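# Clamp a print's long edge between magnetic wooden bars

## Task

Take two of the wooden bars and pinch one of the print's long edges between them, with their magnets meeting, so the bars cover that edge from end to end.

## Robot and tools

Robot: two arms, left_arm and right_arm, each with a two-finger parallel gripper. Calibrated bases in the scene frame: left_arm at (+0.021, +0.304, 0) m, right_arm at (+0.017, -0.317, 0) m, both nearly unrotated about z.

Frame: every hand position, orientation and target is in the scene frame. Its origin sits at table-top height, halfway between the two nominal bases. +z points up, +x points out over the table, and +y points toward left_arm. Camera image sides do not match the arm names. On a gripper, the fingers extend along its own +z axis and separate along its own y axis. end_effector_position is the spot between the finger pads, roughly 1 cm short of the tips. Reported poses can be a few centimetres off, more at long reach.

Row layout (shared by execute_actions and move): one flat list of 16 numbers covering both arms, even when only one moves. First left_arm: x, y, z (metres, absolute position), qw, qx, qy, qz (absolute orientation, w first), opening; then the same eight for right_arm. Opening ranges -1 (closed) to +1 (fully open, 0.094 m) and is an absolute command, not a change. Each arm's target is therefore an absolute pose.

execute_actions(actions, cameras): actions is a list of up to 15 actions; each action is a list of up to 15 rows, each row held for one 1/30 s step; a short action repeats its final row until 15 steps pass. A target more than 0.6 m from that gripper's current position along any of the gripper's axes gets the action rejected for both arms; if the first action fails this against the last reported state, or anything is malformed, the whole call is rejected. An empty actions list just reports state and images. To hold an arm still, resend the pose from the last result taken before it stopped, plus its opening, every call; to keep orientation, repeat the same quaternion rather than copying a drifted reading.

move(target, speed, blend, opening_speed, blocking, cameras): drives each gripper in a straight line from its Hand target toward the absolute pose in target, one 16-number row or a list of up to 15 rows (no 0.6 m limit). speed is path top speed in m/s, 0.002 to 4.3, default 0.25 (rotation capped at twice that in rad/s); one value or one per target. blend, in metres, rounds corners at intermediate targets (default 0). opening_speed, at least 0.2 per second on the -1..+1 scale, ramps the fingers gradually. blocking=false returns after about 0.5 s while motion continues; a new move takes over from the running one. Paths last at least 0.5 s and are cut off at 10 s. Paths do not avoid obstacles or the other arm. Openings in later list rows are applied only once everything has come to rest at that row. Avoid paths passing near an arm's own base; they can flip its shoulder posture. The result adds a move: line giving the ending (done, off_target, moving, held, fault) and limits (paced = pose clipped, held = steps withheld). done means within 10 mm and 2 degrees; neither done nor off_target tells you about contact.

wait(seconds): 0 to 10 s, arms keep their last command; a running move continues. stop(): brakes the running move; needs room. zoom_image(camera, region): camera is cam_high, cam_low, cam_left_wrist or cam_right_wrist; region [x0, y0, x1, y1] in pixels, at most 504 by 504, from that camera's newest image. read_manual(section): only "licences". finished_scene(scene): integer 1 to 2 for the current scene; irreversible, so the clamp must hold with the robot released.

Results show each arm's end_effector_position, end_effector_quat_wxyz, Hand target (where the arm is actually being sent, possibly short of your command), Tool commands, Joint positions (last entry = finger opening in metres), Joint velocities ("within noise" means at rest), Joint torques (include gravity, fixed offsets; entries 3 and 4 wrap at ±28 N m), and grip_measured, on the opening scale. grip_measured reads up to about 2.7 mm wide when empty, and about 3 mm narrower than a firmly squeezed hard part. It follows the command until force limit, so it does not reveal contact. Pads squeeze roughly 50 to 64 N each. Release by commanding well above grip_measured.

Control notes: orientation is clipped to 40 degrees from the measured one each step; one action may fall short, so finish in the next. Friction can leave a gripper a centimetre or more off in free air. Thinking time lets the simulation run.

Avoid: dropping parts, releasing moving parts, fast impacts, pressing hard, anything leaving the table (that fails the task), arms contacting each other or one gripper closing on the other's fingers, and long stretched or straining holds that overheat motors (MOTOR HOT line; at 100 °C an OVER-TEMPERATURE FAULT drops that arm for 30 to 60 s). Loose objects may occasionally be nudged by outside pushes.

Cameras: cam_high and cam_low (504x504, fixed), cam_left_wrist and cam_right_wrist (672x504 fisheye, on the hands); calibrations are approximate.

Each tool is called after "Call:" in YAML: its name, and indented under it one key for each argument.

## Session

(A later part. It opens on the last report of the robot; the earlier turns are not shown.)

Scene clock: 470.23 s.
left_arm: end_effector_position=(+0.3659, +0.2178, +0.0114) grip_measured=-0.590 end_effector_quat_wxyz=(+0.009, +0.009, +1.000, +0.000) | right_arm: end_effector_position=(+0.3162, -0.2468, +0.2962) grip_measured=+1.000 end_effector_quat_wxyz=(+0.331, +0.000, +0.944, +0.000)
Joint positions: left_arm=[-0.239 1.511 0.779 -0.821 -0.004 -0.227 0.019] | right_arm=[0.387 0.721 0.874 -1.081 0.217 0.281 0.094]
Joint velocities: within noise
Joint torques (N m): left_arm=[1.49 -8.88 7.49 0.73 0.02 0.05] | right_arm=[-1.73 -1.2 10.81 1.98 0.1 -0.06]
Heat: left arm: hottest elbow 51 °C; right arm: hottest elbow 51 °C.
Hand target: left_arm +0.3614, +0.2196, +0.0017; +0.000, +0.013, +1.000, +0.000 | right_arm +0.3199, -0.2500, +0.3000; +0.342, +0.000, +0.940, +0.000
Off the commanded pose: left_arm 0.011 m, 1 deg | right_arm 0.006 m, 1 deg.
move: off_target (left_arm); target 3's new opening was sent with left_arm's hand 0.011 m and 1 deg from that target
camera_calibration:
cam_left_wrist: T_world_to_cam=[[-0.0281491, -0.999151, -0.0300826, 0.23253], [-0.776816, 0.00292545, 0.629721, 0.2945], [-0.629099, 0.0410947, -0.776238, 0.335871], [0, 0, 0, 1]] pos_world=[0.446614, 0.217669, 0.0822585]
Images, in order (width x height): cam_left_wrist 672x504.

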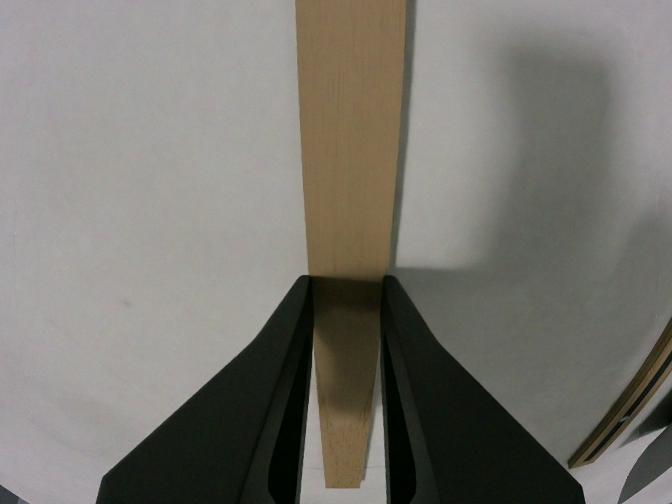

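Call:
move:
  target:
    - [0.364, 0.215, 0.10, 0, 0.0122, 0.9999, 0, -0.68, 0.32, -0.25, 0.30, 0.342, 0, 0.94, 0, 1]
    - [0.354, 0.068, 0.10, 0, -0.0395, 0.9992, 0, -0.68, 0.32, -0.25, 0.30, 0.342, 0, 0.94, 0, 1]
  speed: 0.15

Call:
zoom_image:
  camera: "cam_low"
  region: [260, 245, 370, 310]

Call:
zoom_image:
  camera: "cam_high"
  region: [150, 100, 330, 280]

Scene clock: 483.67 s.
left_arm: end_effector_position=(+0.3385, +0.0751, +0.0902) grip_measured=-0.590 end_effector_quat_wxyz=(-0.008, -0.026, +1.000, +0.003) | right_arm: end_effector_position=(+0.3162, -0.2468, +0.2962) grip_measured=+1.000 end_effector_quat_wxyz=(+0.331, +0.000, +0.944, +0.000)
Joint positions: left_arm=[-0.615 1.485 1.001 -1.103 0.006 -0.673 0.019] | right_arm=[0.387 0.721 0.874 -1.081 0.217 0.281 0.094]
Joint velocities: within noise
Joint torques (N m): left_arm=[0.97 -9.58 14.49 -0.38 -0.3 -0.21] | right_arm=[-1.85 -1.2 10.84 1.94 0.09 -0.05]
Heat: left arm: hottest elbow 52 °C; right arm: hottest elbow 52 °C.
Hand target: left_arm +0.3523, +0.0652, +0.0990; +0.000, -0.031, +1.000, -0.001 | right_arm +0.3199, -0.2500, +0.3000; +0.342, +0.000, +0.940, +0.000
Off the commanded pose: left_arm 0.020 m, 2 deg | right_arm 0.006 m, 1 deg.
move: off_target (left_arm)
camera_calibration:
cam_left_wrist: T_world_to_cam=[[0.0413684, -0.9985, -0.0358547, 0.0685434], [-0.752999, -0.0547438, 0.655741, 0.217916], [-0.65672, -0.000128381, -0.754134, 0.396062], [0, 0, 0, 1]] pos_world=[0.421357, 0.080421, 0.158246]
cam_right_wrist: T_world_to_cam=[[0.0142074, -0.999441, -0.0302525, -0.242411], [-0.998261, -0.0159089, 0.0567668, 0.308143], [-0.0572164, 0.0293933, -0.997929, 0.42628], [0, 0, 0, 1]] pos_world=[0.335441, -0.249903, 0.400571]

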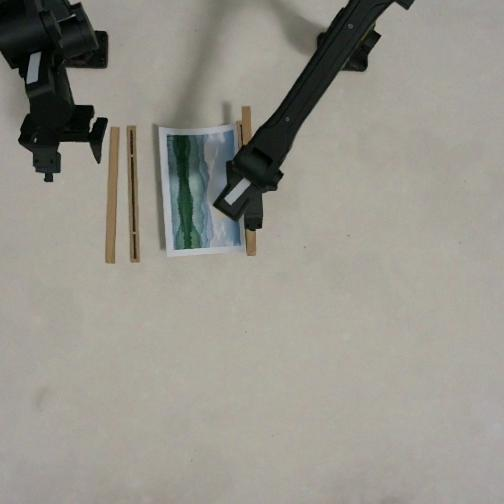

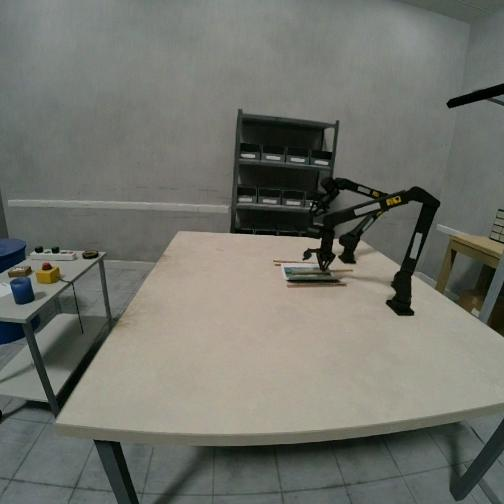

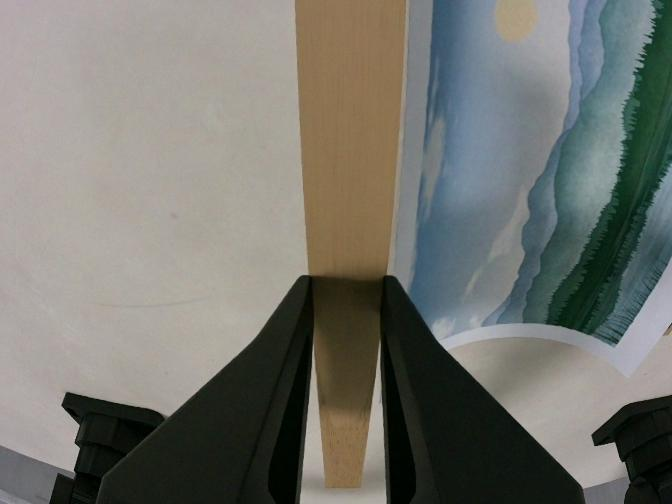

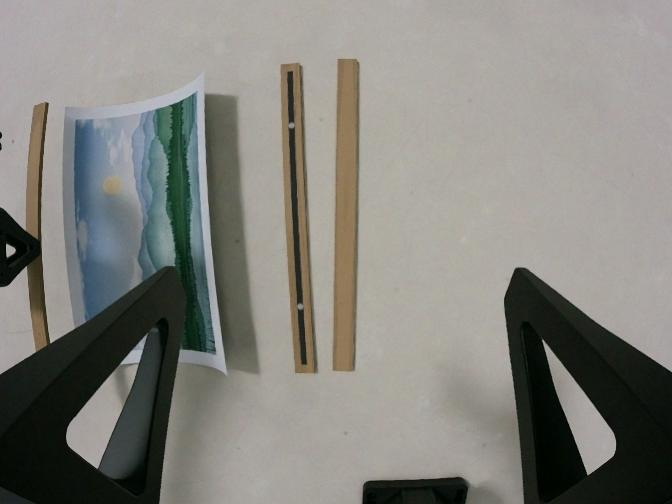

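Scaled by 4.582 from the camera's 504x504 image, which has a finer 720x720 frame.

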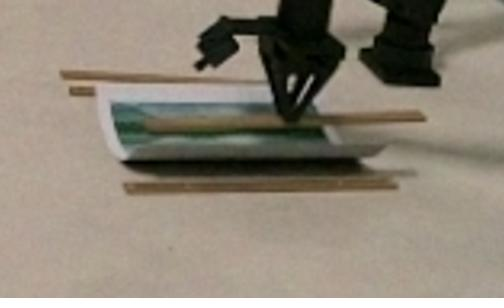

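Scaled by 2.800 from the camera's 504x504 image, which has a finer 720x720 frame.

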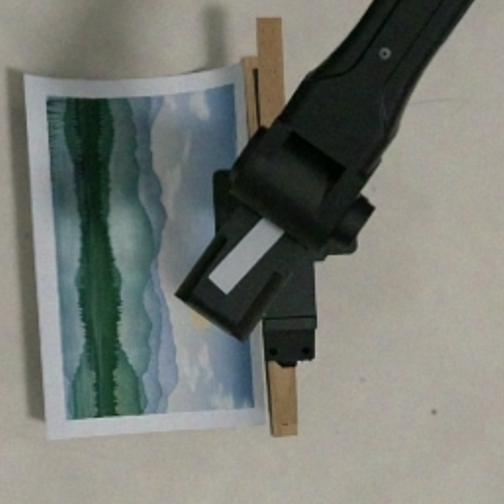

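Call:
move:
  target: [0.368, 0.066, 0.085, 0, -0.055, 0.9985, 0, -0.68, 0.32, -0.25, 0.30, 0.342, 0, 0.94, 0, 1]
  speed: 0.1
  cameras: ["cam_left_wrist","cam_low"]

Call:
zoom_image:
  camera: "cam_low"
  region: [270, 250, 360, 300]

Scene clock: 490.47 s.
left_arm: end_effector_position=(+0.3469, +0.0773, +0.0775) grip_measured=-0.590 end_effector_quat_wxyz=(-0.018, -0.047, +0.999, +0.010) | right_arm: end_effector_position=(+0.3162, -0.2468, +0.2962) grip_measured=+1.000 end_effector_quat_wxyz=(+0.331, +0.000, +0.944, +0.000)
Joint positions: left_arm=[-0.598 1.531 1.015 -1.096 0.006 -0.698 0.019] | right_arm=[0.387 0.721 0.874 -1.081 0.217 0.281 0.094]
Joint velocities: within noise
Joint torques (N m): left_arm=[1.79 -10.52 14.13 0.64 -0.31 -0.19] | right_arm=[-1.61 -1.14 10.89 1.99 0.09 -0.05]
Heat: left arm: hottest elbow 54 °C; right arm: hottest elbow 52 °C.
Hand target: left_arm +0.3679, +0.0673, +0.0857; +0.000, -0.056, +0.998, -0.001 | right_arm +0.3199, -0.2500, +0.3000; +0.342, +0.000, +0.940, +0.000
Off the commanded pose: left_arm 0.025 m, 3 deg | right_arm 0.006 m, 1 deg.
move: off_target (left_arm)
camera_calibration:
cam_left_wrist: T_world_to_cam=[[0.081747, -0.995307, -0.0517888, 0.0568788], [-0.736814, -0.095344, 0.669339, 0.229219], [-0.671136, -0.0165578, -0.74115, 0.397418], [0, 0, 0, 1]] pos_world=[0.430963, 0.0850469, 0.144066]
Images, in order (width x height): cam_low 504x504, cam_left_wrist 672x504.

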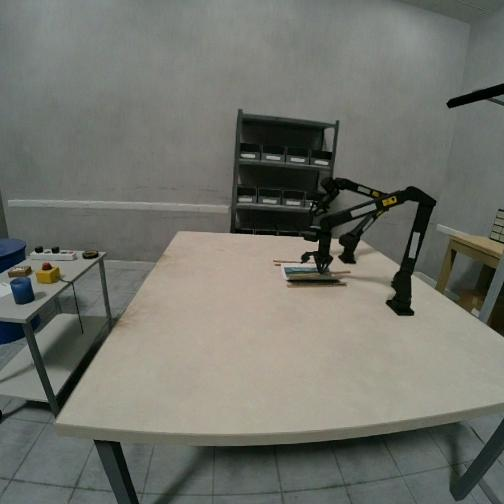

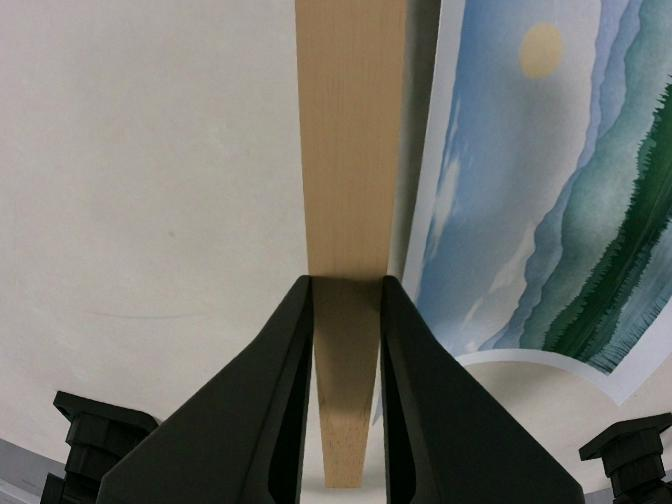

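Scaled by 5.600 from the camera's 504x504 image, which has a finer 720x720 frame.

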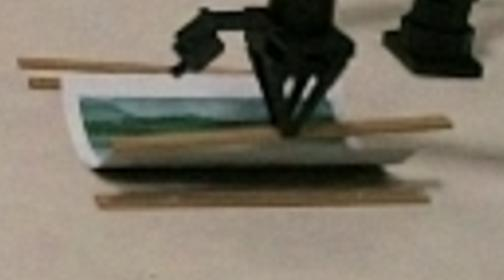

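Call:
move:
  target: [0.366, 0.046, 0.085, 0.014, -0.045, 0.9988, -0.006, -0.68, 0.32, -0.25, 0.30, 0.342, 0, 0.94, 0, 1]
  speed: 0.1
  cameras: ["cam_left_wrist","cam_low","cam_high"]

Call:
zoom_image:
  camera: "cam_low"
  region: [270, 250, 360, 300]

Call:
zoom_image:
  camera: "cam_high"
  region: [150, 100, 330, 280]

Scene clock: 532.57 s.
left_arm: end_effector_position=(+0.3470, +0.0605, +0.0770) grip_measured=-0.590 end_effector_quat_wxyz=(-0.002, -0.040, +0.999, +0.005) | right_arm: end_effector_position=(+0.3162, -0.2468, +0.2962) grip_measured=+1.000 end_effector_quat_wxyz=(+0.331, +0.000, +0.944, +0.000)
Joint positions: left_arm=[-0.637 1.537 1.021 -1.065 -0.005 -0.722 0.019] | right_arm=[0.387 0.721 0.874 -1.081 0.217 0.281 0.094]
Joint velocities: within noise
Joint torques (N m): left_arm=[0.79 -10.58 14.22 0.66 -0.32 -0.2] | right_arm=[-1.61 -1.26 10.84 1.98 0.1 -0.06]
Heat: left arm: hottest elbow 59 °C; right arm: hottest elbow 52 °C.
Hand target: left_arm +0.3647, +0.0458, +0.0847; +0.014, -0.044, +0.999, -0.006 | right_arm +0.3199, -0.2500, +0.3000; +0.342, +0.000, +0.940, +0.000
Off the commanded pose: left_arm 0.025 m, 2 deg | right_arm 0.006 m, 1 deg.
move: off_target (left_arm)
camera_calibration:
cam_left_wrist: T_world_to_cam=[[0.0691811, -0.996769, -0.040801, 0.0437012], [-0.758791, -0.0791279, 0.64651, 0.236438], [-0.64765, -0.0137668, -0.761814, 0.390045], [0, 0, 0, 1]] pos_world=[0.428996, 0.0676385, 0.146065]
Images, in order (width x height): cam_high 504x504, cam_low 504x504, cam_left_wrist 672x504.

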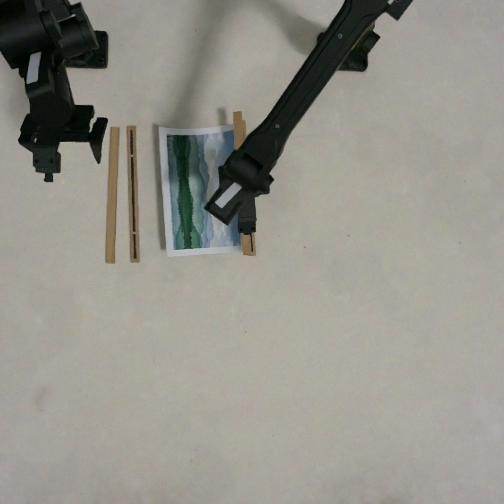

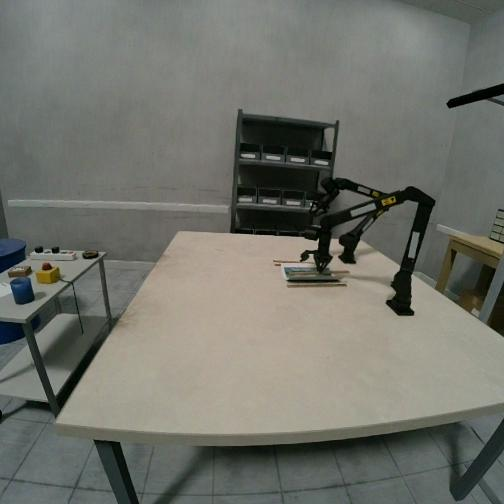

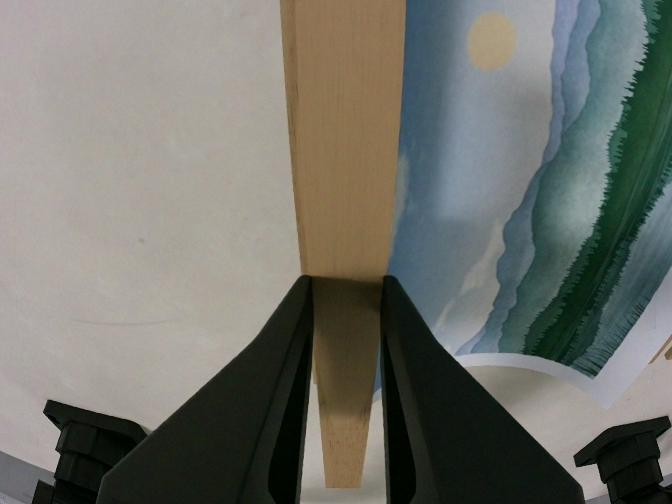

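Scaled by 5.600 from the camera's 504x504 image, which has a finer 720x720 frame.

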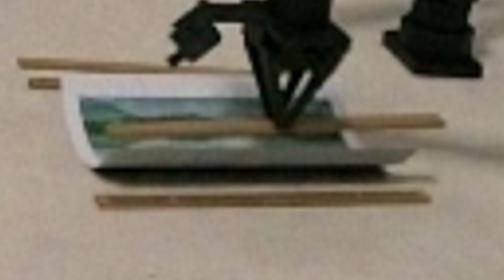

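Scaled by 2.800 from the camera's 504x504 image, which has a finer 720x720 frame.

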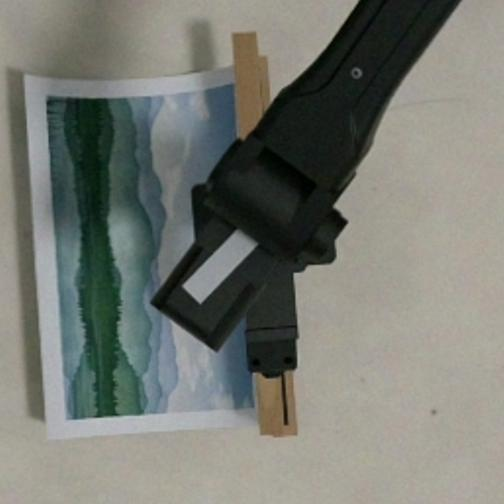

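Call:
move:
  target: [0.374, 0.033, 0.075, 0.015, -0.046, 0.9988, -0.006, -0.68, 0.32, -0.25, 0.30, 0.342, 0, 0.94, 0, 1]
  speed: 0.1
  cameras: ["cam_left_wrist","cam_low","cam_high"]

Call:
zoom_image:
  camera: "cam_low"
  region: [270, 250, 360, 300]

Call:
zoom_image:
  camera: "cam_high"
  region: [150, 100, 330, 280]

Scene clock: 542.23 s.
left_arm: end_effector_position=(+0.3582, +0.0522, +0.0680) grip_measured=-0.590 end_effector_quat_wxyz=(-0.002, -0.048, +0.999, +0.005) | right_arm: end_effector_position=(+0.3162, -0.2468, +0.2962) grip_measured=+1.000 end_effector_quat_wxyz=(+0.331, +0.000, +0.944, +0.000)
Joint positions: left_arm=[-0.637 1.583 1.049 -1.047 -0.005 -0.739 0.019] | right_arm=[0.387 0.721 0.874 -1.081 0.217 0.281 0.094]
Joint velocities: within noise
Joint torques (N m): left_arm=[0.62 -11.22 14.11 0.69 -0.32 -0.21] | right_arm=[-1.61 -1.03 10.84 1.96 0.1 -0.07]
Heat: left arm: hottest elbow 58 °C; right arm: hottest elbow 52 °C.
Hand target: left_arm +0.3753, +0.0365, +0.0754; +0.015, -0.051, +0.999, -0.006 | right_arm +0.3199, -0.2500, +0.3000; +0.342, +0.000, +0.940, +0.000
Off the commanded pose: left_arm 0.026 m, 2 deg | right_arm 0.006 m, 1 deg.
move: off_target (left_arm)
camera_calibration:
cam_left_wrist: T_world_to_cam=[[0.0860482, -0.995453, -0.0408495, 0.0282135], [-0.757433, -0.0919991, 0.646398, 0.250229], [-0.647217, -0.0246806, -0.761906, 0.390679], [0, 0, 0, 1]] pos_world=[0.439958, 0.0607482, 0.137066]
Images, in order (width x height): cam_high 504x504, cam_low 504x504, cam_left_wrist 672x504.

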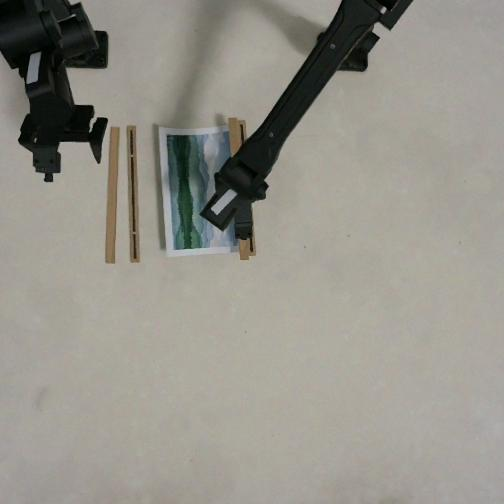

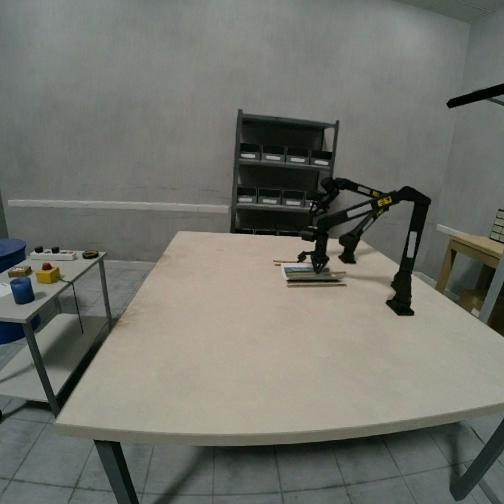

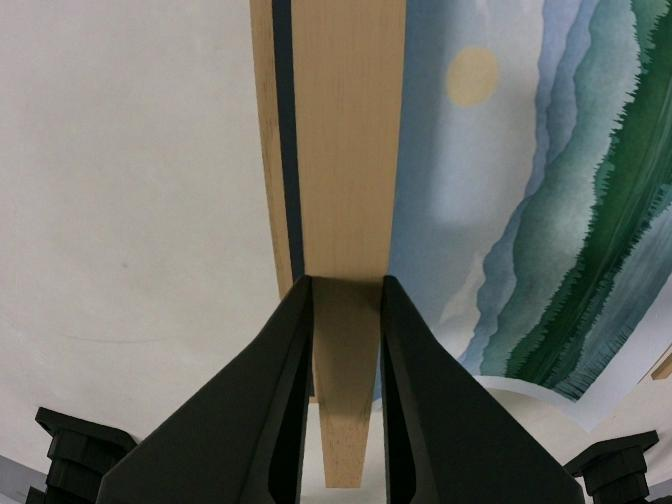

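Scaled by 5.600 from the camera's 504x504 image, which has a finer 720x720 frame.

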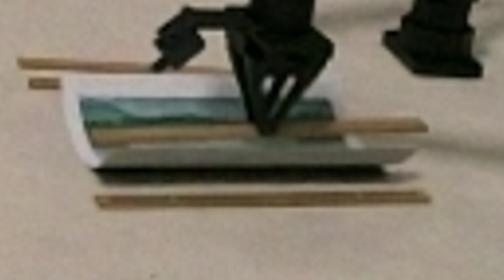

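Scaled by 2.800 from the camera's 504x504 image, which has a finer 720x720 frame.

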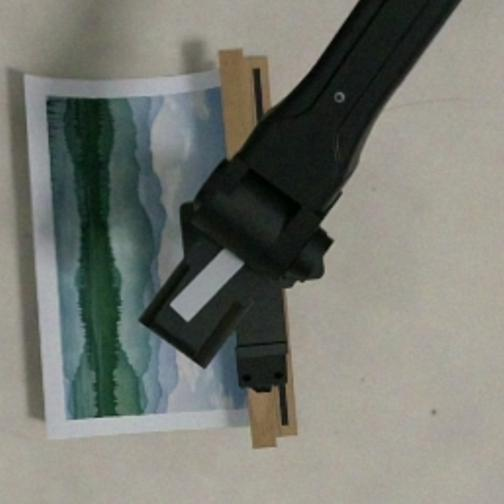

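Call:
move:
  target:
    - [0.368, 0.033, 0.060, 0.015, -0.040, 0.9990, -0.006, -0.68, 0.32, -0.25, 0.30, 0.342, 0, 0.94, 0, 1]
    - [0.368, 0.033, 0.036, 0.015, -0.040, 0.9990, -0.006, -0.68, 0.32, -0.25, 0.30, 0.342, 0, 0.94, 0, 1]
  speed: 0.06
  cameras: ["cam_left_wrist","cam_low","cam_high"]

Call:
zoom_image:
  camera: "cam_low"
  region: [270, 250, 360, 300]

Call:
zoom_image:
  camera: "cam_high"
  region: [150, 100, 330, 280]

Scene clock: 550.83 s.
left_arm: end_effector_position=(+0.3714, +0.0307, +0.0496) grip_measured=-0.590 end_effector_quat_wxyz=(+0.022, -0.042, +0.999, -0.015) | right_arm: end_effector_position=(+0.3162, -0.2468, +0.2962) grip_measured=+1.000 end_effector_quat_wxyz=(+0.331, +0.000, +0.944, +0.000)
Joint positions: left_arm=[-0.658 1.629 1.049 -0.938 -0.007 -0.747 0.019] | right_arm=[0.387 0.721 0.874 -1.081 0.217 0.281 0.094]
Joint velocities: within noise
Joint torques (N m): left_arm=[0.62 -11.99 8.38 0.84 -0.32 -0.14] | right_arm=[-1.85 -1.44 10.8 1.99 0.1 -0.05]
Heat: left arm: hottest elbow 59 °C; right arm: hottest elbow 52 °C.
Hand target: left_arm +0.3666, +0.0316, +0.0365; +0.016, -0.041, +0.999, -0.006 | right_arm +0.3199, -0.2500, +0.3000; +0.342, +0.000, +0.940, +0.000
Off the commanded pose: left_arm 0.014 m, 1 deg | right_arm 0.006 m, 1 deg.
move: off_target (left_arm)
camera_calibration:
cam_left_wrist: T_world_to_cam=[[0.0733006, -0.99731, 0.000264232, 0.00773306], [-0.790453, -0.0579354, 0.609776, 0.283122], [-0.608121, -0.0449058, -0.792573, 0.3724], [0, 0, 0, 1]] pos_world=[0.449692, 0.040838, 0.122511]
Images, in order (width x height): cam_high 504x504, cam_low 504x504, cam_left_wrist 672x504.

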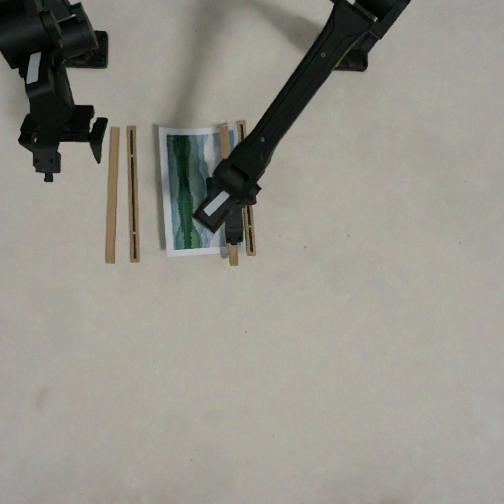

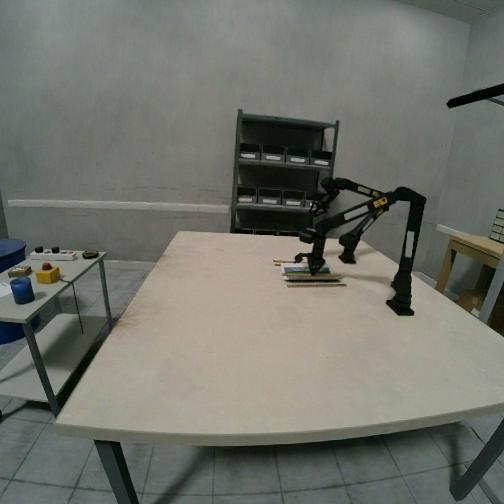

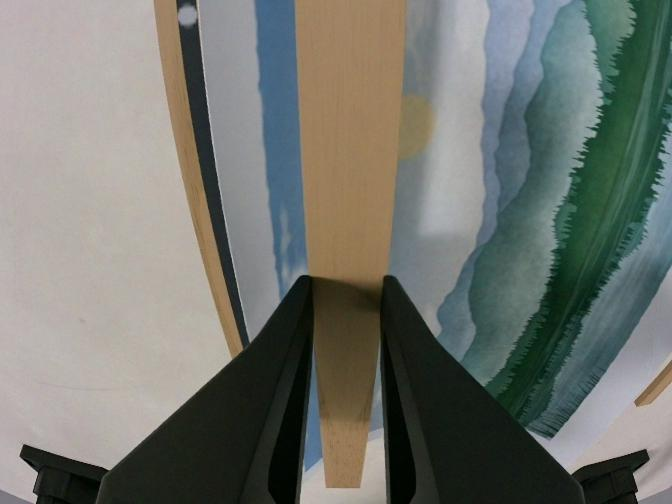

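Scaled by 5.600 from the camera's 504x504 image, which has a finer 720x720 frame.

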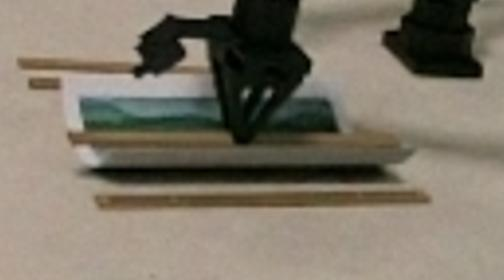

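Scaled by 2.800 from the camera's 504x504 image, which has a finer 720x720 frame.

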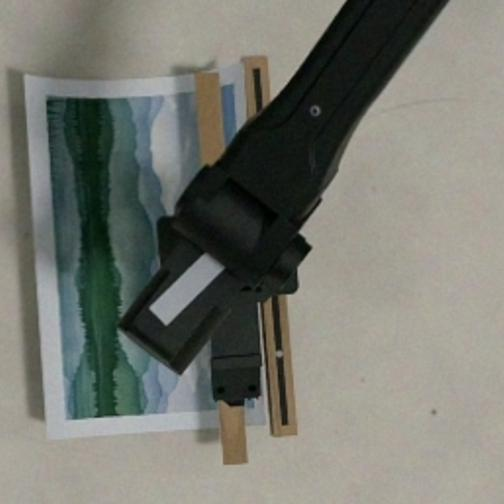

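Call:
move:
  target:
    - [0.347, 0.040, 0.038, 0.0, -0.040, 0.9992, 0.0, -0.68, 0.32, -0.25, 0.30, 0.342, 0, 0.94, 0, 1]
    - [0.347, 0.040, 0.016, 0.0, -0.040, 0.9992, 0, -0.68, 0.32, -0.25, 0.30, 0.342, 0, 0.94, 0, 1]
  speed: 0.06
  cameras: ["cam_left_wrist","cam_low","cam_high"]

Call:
zoom_image:
  camera: "cam_low"
  region: [270, 250, 360, 300]

Call:
zoom_image:
  camera: "cam_high"
  region: [150, 100, 330, 280]

Scene clock: 563.73 s.
left_arm: end_effector_position=(+0.3536, +0.0426, +0.0289) grip_measured=-0.590 end_effector_quat_wxyz=(+0.009, -0.040, +0.999, -0.004) | right_arm: end_effector_position=(+0.3162, -0.2468, +0.2962) grip_measured=+1.000 end_effector_quat_wxyz=(+0.331, +0.000, +0.944, +0.000)
Joint positions: left_arm=[-0.661 1.632 0.987 -0.907 -0.005 -0.747 0.019] | right_arm=[0.387 0.721 0.874 -1.081 0.217 0.281 0.094]
Joint velocities: within noise
Joint torques (N m): left_arm=[0.67 -11.4 8.03 0.8 0.03 -0.2] | right_arm=[-1.67 -1.38 10.84 1.96 0.09 -0.06]
Heat: left arm: hottest elbow 57 °C; right arm: hottest elbow 52 °C.
Hand target: left_arm +0.3474, +0.0425, +0.0162; -0.001, -0.042, +0.999, +0.001 | right_arm +0.3199, -0.2500, +0.3000; +0.342, +0.000, +0.940, +0.000
Off the commanded pose: left_arm 0.015 m, 1 deg | right_arm 0.006 m, 1 deg.
move: off_target (left_arm)
camera_calibration:
cam_left_wrist: T_world_to_cam=[[0.0699205, -0.997324, -0.0213465, 0.0226848], [-0.773578, -0.06772, 0.630072, 0.276344], [-0.629832, -0.0275418, -0.776243, 0.352173], [0, 0, 0, 1]] pos_world=[0.433997, 0.0510376, 0.0997391]
Images, in order (width x height): cam_high 504x504, cam_low 504x504, cam_left_wrist 672x504.

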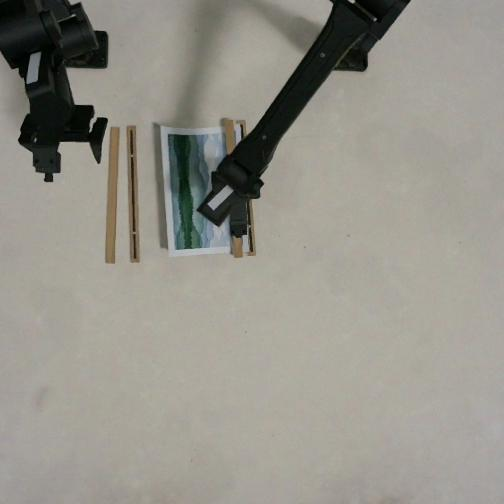

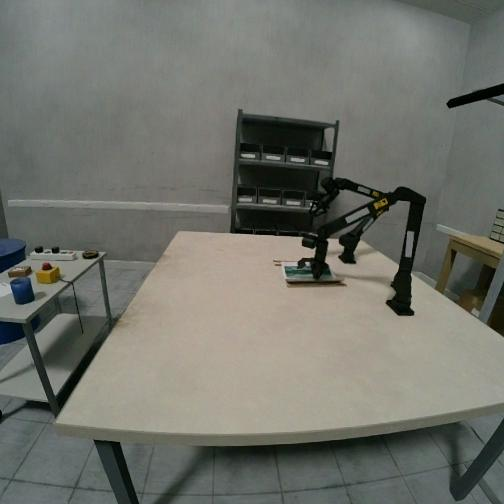

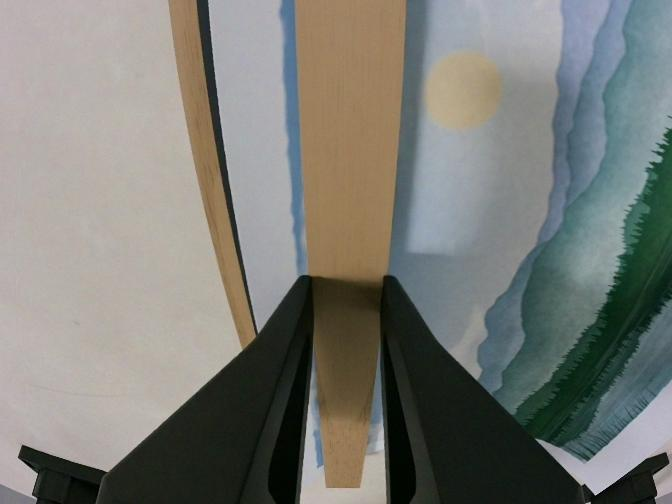

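Scaled by 5.600 from the camera's 504x504 image, which has a finer 720x720 frame.

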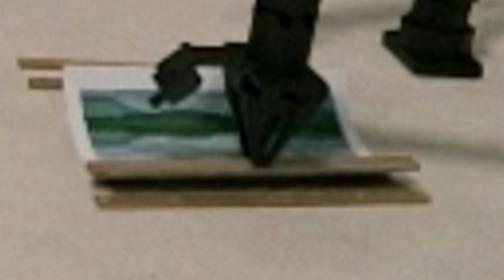

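Scaled by 2.800 from the camera's 504x504 image, which has a finer 720x720 frame.

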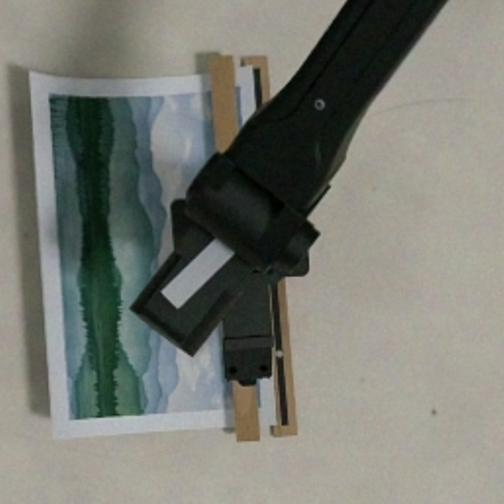

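Call:
move:
  target:
    - [0.347, 0.041, 0.004, 0.0, -0.040, 0.9992, 0, -0.68, 0.32, -0.25, 0.30, 0.342, 0, 0.94, 0, 1]
  speed: 0.05
  cameras: ["cam_left_wrist","cam_low","cam_high"]

Call:
zoom_image:
  camera: "cam_low"
  region: [270, 250, 360, 300]

Call:
zoom_image:
  camera: "cam_high"
  region: [150, 100, 330, 280]

Scene clock: 570.07 s.
left_arm: end_effector_position=(+0.3529, +0.0412, +0.0173) grip_measured=-0.590 end_effector_quat_wxyz=(+0.009, -0.038, +0.999, -0.005) | right_arm: end_effector_position=(+0.3162, -0.2468, +0.2962) grip_measured=+1.000 end_effector_quat_wxyz=(+0.331, +0.000, +0.944, +0.000)
Joint positions: left_arm=[-0.664 1.652 0.975 -0.873 -0.004 -0.747 0.019] | right_arm=[0.387 0.721 0.874 -1.081 0.217 0.281 0.094]
Joint velocities: within noise
Joint torques (N m): left_arm=[0.56 -11.52 7.84 0.76 0.03 -0.18] | right_arm=[-1.55 -1.03 10.91 1.95 0.1 -0.05]
Heat: left arm: hottest elbow 56 °C; right arm: hottest elbow 52 °C.
Hand target: left_arm +0.3468, +0.0409, +0.0053; +0.000, -0.040, +0.999, -0.001 | right_arm +0.3199, -0.2500, +0.3000; +0.342, +0.000, +0.940, +0.000
Off the commanded pose: left_arm 0.015 m, 1 deg | right_arm 0.006 m, 1 deg.
move: off_target (left_arm)
camera_calibration:
cam_left_wrist: T_world_to_cam=[[0.0667996, -0.997583, -0.0191475, 0.0221656], [-0.773935, -0.0639166, 0.630031, 0.28291], [-0.629732, -0.0272669, -0.776333, 0.342575], [0, 0, 0, 1]] pos_world=[0.433204, 0.0495356, 0.0881344]
Images, in order (width x height): cam_high 504x504, cam_low 504x504, cam_left_wrist 672x504.

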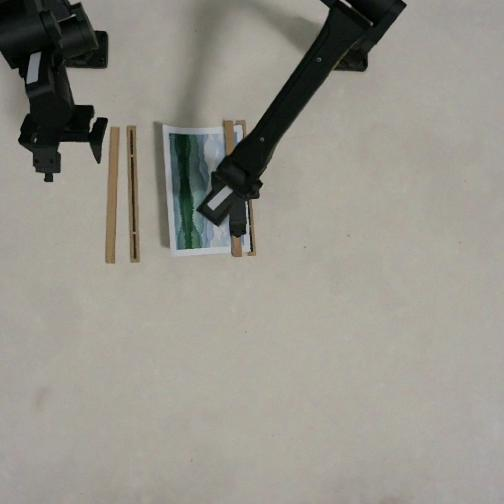

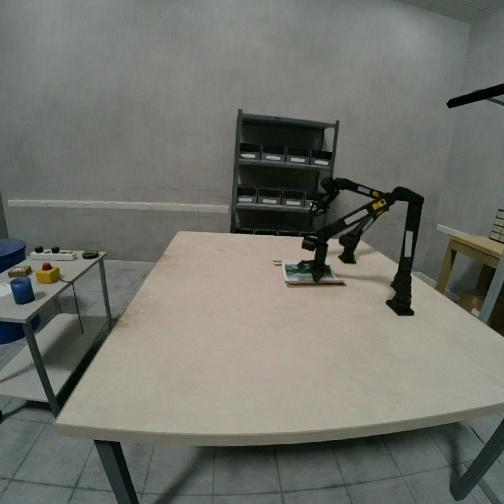

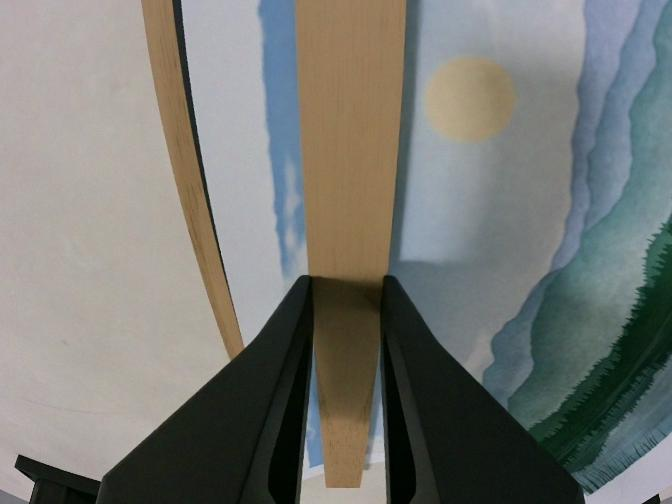

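Scaled by 5.600 from the camera's 504x504 image, which has a finer 720x720 frame.

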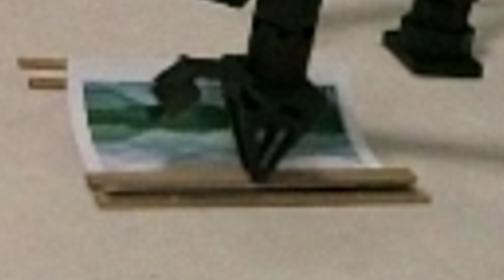

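Scaled by 2.800 from the camera's 504x504 image, which has a finer 720x720 frame.

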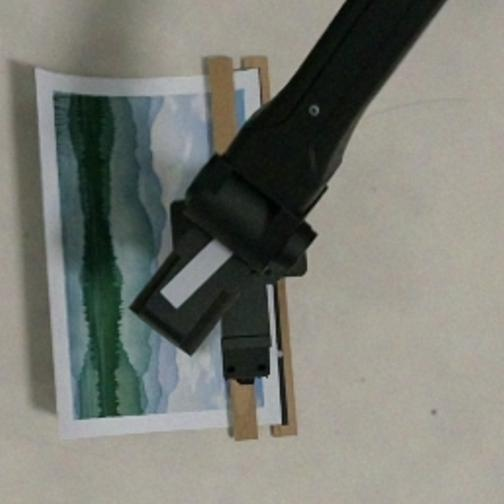

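Call:
move:
  target:
    - [0.348, 0.050, 0.016, 0.0, -0.041, 0.9992, 0, -0.68, 0.32, -0.25, 0.30, 0.342, 0, 0.94, 0, 1]
    - [0.348, 0.068, 0.018, 0.0, -0.041, 0.9992, 0, -0.68, 0.32, -0.25, 0.30, 0.342, 0, 0.94, 0, 1]
  speed: 0.05
  cameras: ["cam_left_wrist","cam_low","cam_high"]

Call:
zoom_image:
  camera: "cam_low"
  region: [270, 250, 360, 300]

Call:
zoom_image:
  camera: "cam_high"
  region: [150, 100, 330, 280]

Scene clock: 582.70 s.
left_arm: end_effector_position=(+0.3527, +0.0599, +0.0190) grip_measured=-0.590 end_effector_quat_wxyz=(+0.009, -0.043, +0.999, -0.005) | right_arm: end_effector_position=(+0.3162, -0.2468, +0.2962) grip_measured=+1.000 end_effector_quat_wxyz=(+0.331, +0.000, +0.944, +0.000)
Joint positions: left_arm=[-0.629 1.625 0.945 -0.872 -0.004 -0.721 0.019] | right_arm=[0.387 0.721 0.874 -1.081 0.217 0.281 0.094]
Joint velocities: within noise
Joint torques (N m): left_arm=[1.61 -13.74 7.65 -0.39 -0.01 0.05] | right_arm=[-1.49 -1.2 10.89 2 0.11 -0.06]
Heat: left arm: hottest elbow 54 °C; right arm: hottest elbow 52 °C.
Hand target: left_arm +0.3468, +0.0669, +0.0177; +0.000, -0.040, +0.999, +0.000 | right_arm +0.3199, -0.2500, +0.3000; +0.342, +0.000, +0.940, +0.000
Off the commanded pose: left_arm 0.009 m, 1 deg | right_arm 0.006 m, 1 deg.
move: done
camera_calibration:
cam_left_wrist: T_world_to_cam=[[0.0760007, -0.996895, -0.0206041, 0.0375617], [-0.772681, -0.0719428, 0.630704, 0.282991], [-0.630228, -0.0320136, -0.77575, 0.344759], [0, 0, 0, 1]] pos_world=[0.433083, 0.0688412, 0.0897369]
Images, in order (width x height): cam_high 504x504, cam_low 504x504, cam_left_wrist 672x504.

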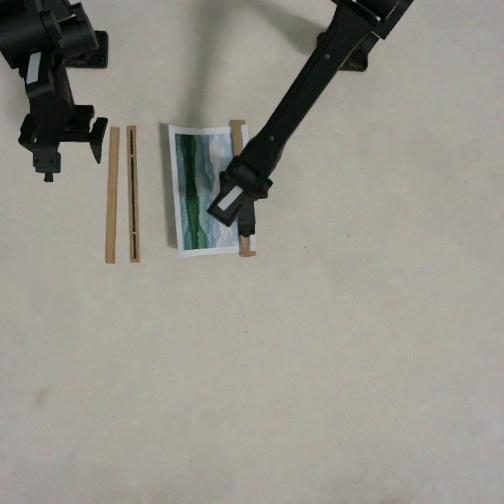

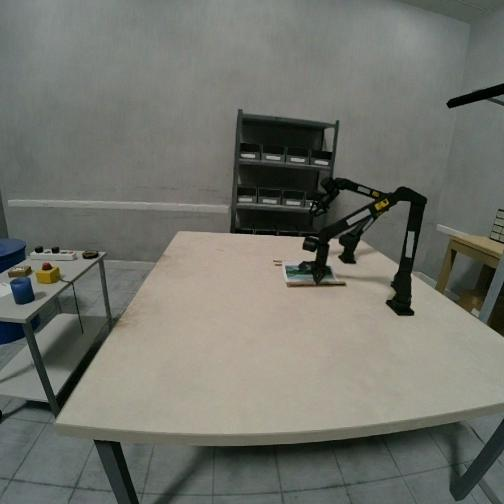

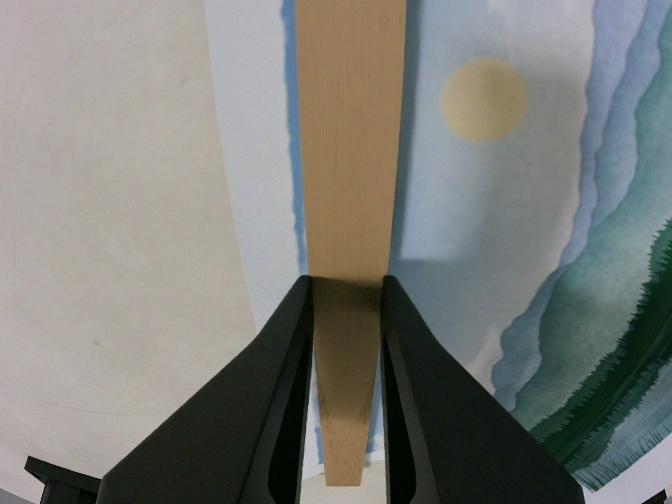

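Scaled by 5.600 from the camera's 504x504 image, which has a finer 720x720 frame.

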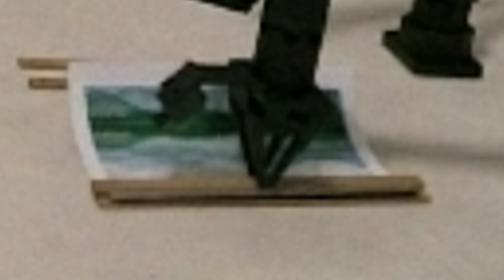

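Scaled by 2.800 from the camera's 504x504 image, which has a finer 720x720 frame.

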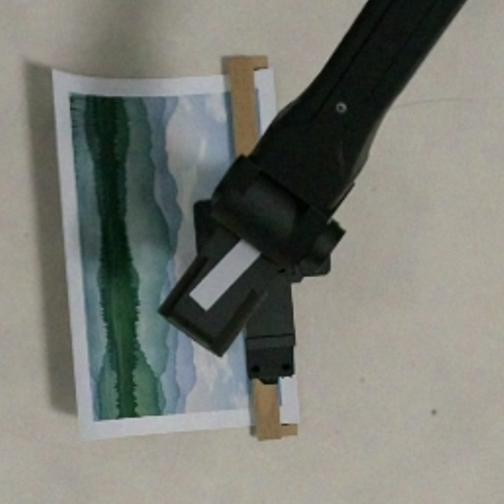

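Call:
move:
  target:
    - [0.346, 0.046, 0.012, 0.0, -0.041, 0.9992, 0, -0.68, 0.32, -0.25, 0.30, 0.342, 0, 0.94, 0, 1]
  speed: 0.05
  cameras: ["cam_left_wrist","cam_low","cam_high"]

Call:
zoom_image:
  camera: "cam_high"
  region: [150, 100, 330, 280]

Scene clock: 606.10 s.
left_arm: end_effector_position=(+0.3436, +0.0494, +0.0160) grip_measured=-0.590 end_effector_quat_wxyz=(+0.006, -0.032, +0.999, -0.002) | right_arm: end_effector_position=(+0.3162, -0.2468, +0.2962) grip_measured=+1.000 end_effector_quat_wxyz=(+0.331, +0.000, +0.944, +0.000)
Joint positions: left_arm=[-0.663 1.632 0.945 -0.872 -0.004 -0.731 0.019] | right_arm=[0.387 0.721 0.874 -1.081 0.217 0.281 0.094]
Joint velocities: within noise
Joint torques (N m): left_arm=[0.73 -11.05 10.18 -0.05 -0.04 -0.21] | right_arm=[-1.49 -1.14 10.86 1.96 0.1 -0.06]
Heat: left arm: hottest elbow 52 °C; right arm: hottest elbow 52 °C.
Hand target: left_arm +0.3448, +0.0449, +0.0118; +0.000, -0.035, +0.999, +0.000 | right_arm +0.3199, -0.2500, +0.3000; +0.342, +0.000, +0.940, +0.000
Off the commanded pose: left_arm 0.006 m, 1 deg | right_arm 0.006 m, 1 deg.
move: done
camera_calibration:
cam_left_wrist: T_world_to_cam=[[0.0528656, -0.998275, -0.0255305, 0.0357917], [-0.770257, -0.0570349, 0.635178, 0.275359], [-0.635538, -0.013914, -0.771944, 0.337241], [0, 0, 0, 1]] pos_world=[0.424535, 0.0561274, 0.0863433]
Images, in order (width x height): cam_high 504x504, cam_low 504x504, cam_left_wrist 672x504.

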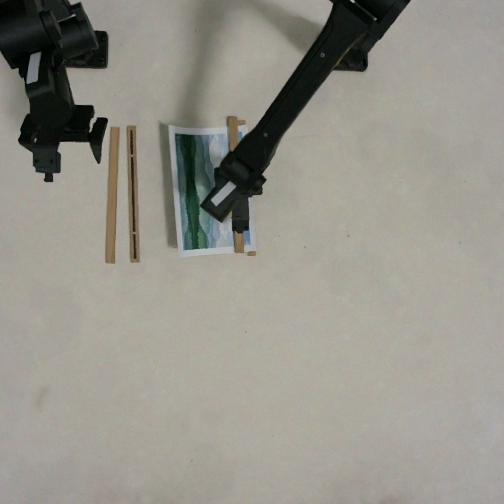

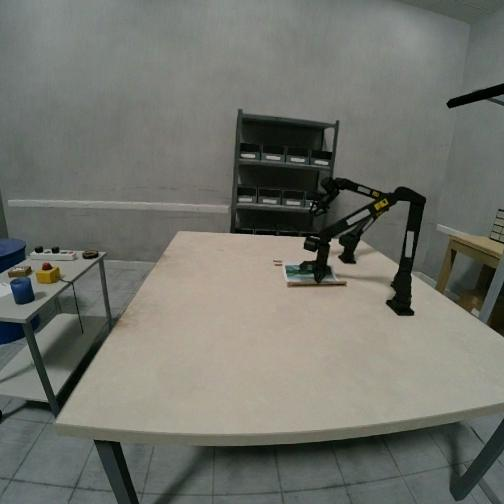

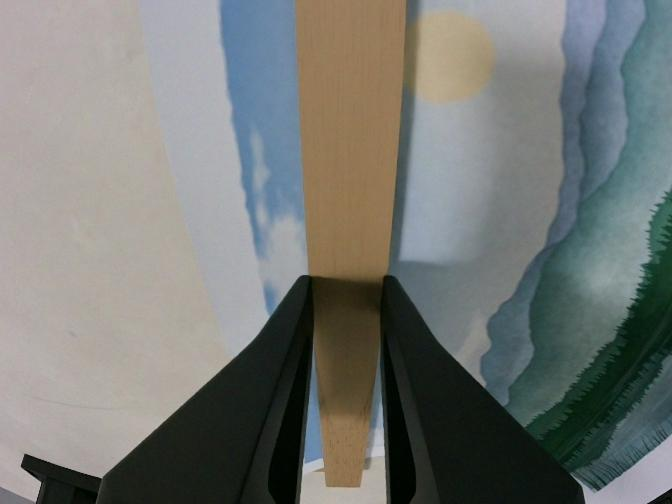

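Scaled by 2.800 from the camera's 504x504 image, which has a finer 720x720 frame.

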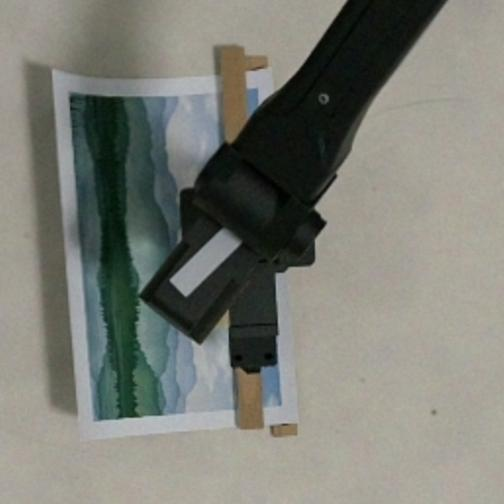

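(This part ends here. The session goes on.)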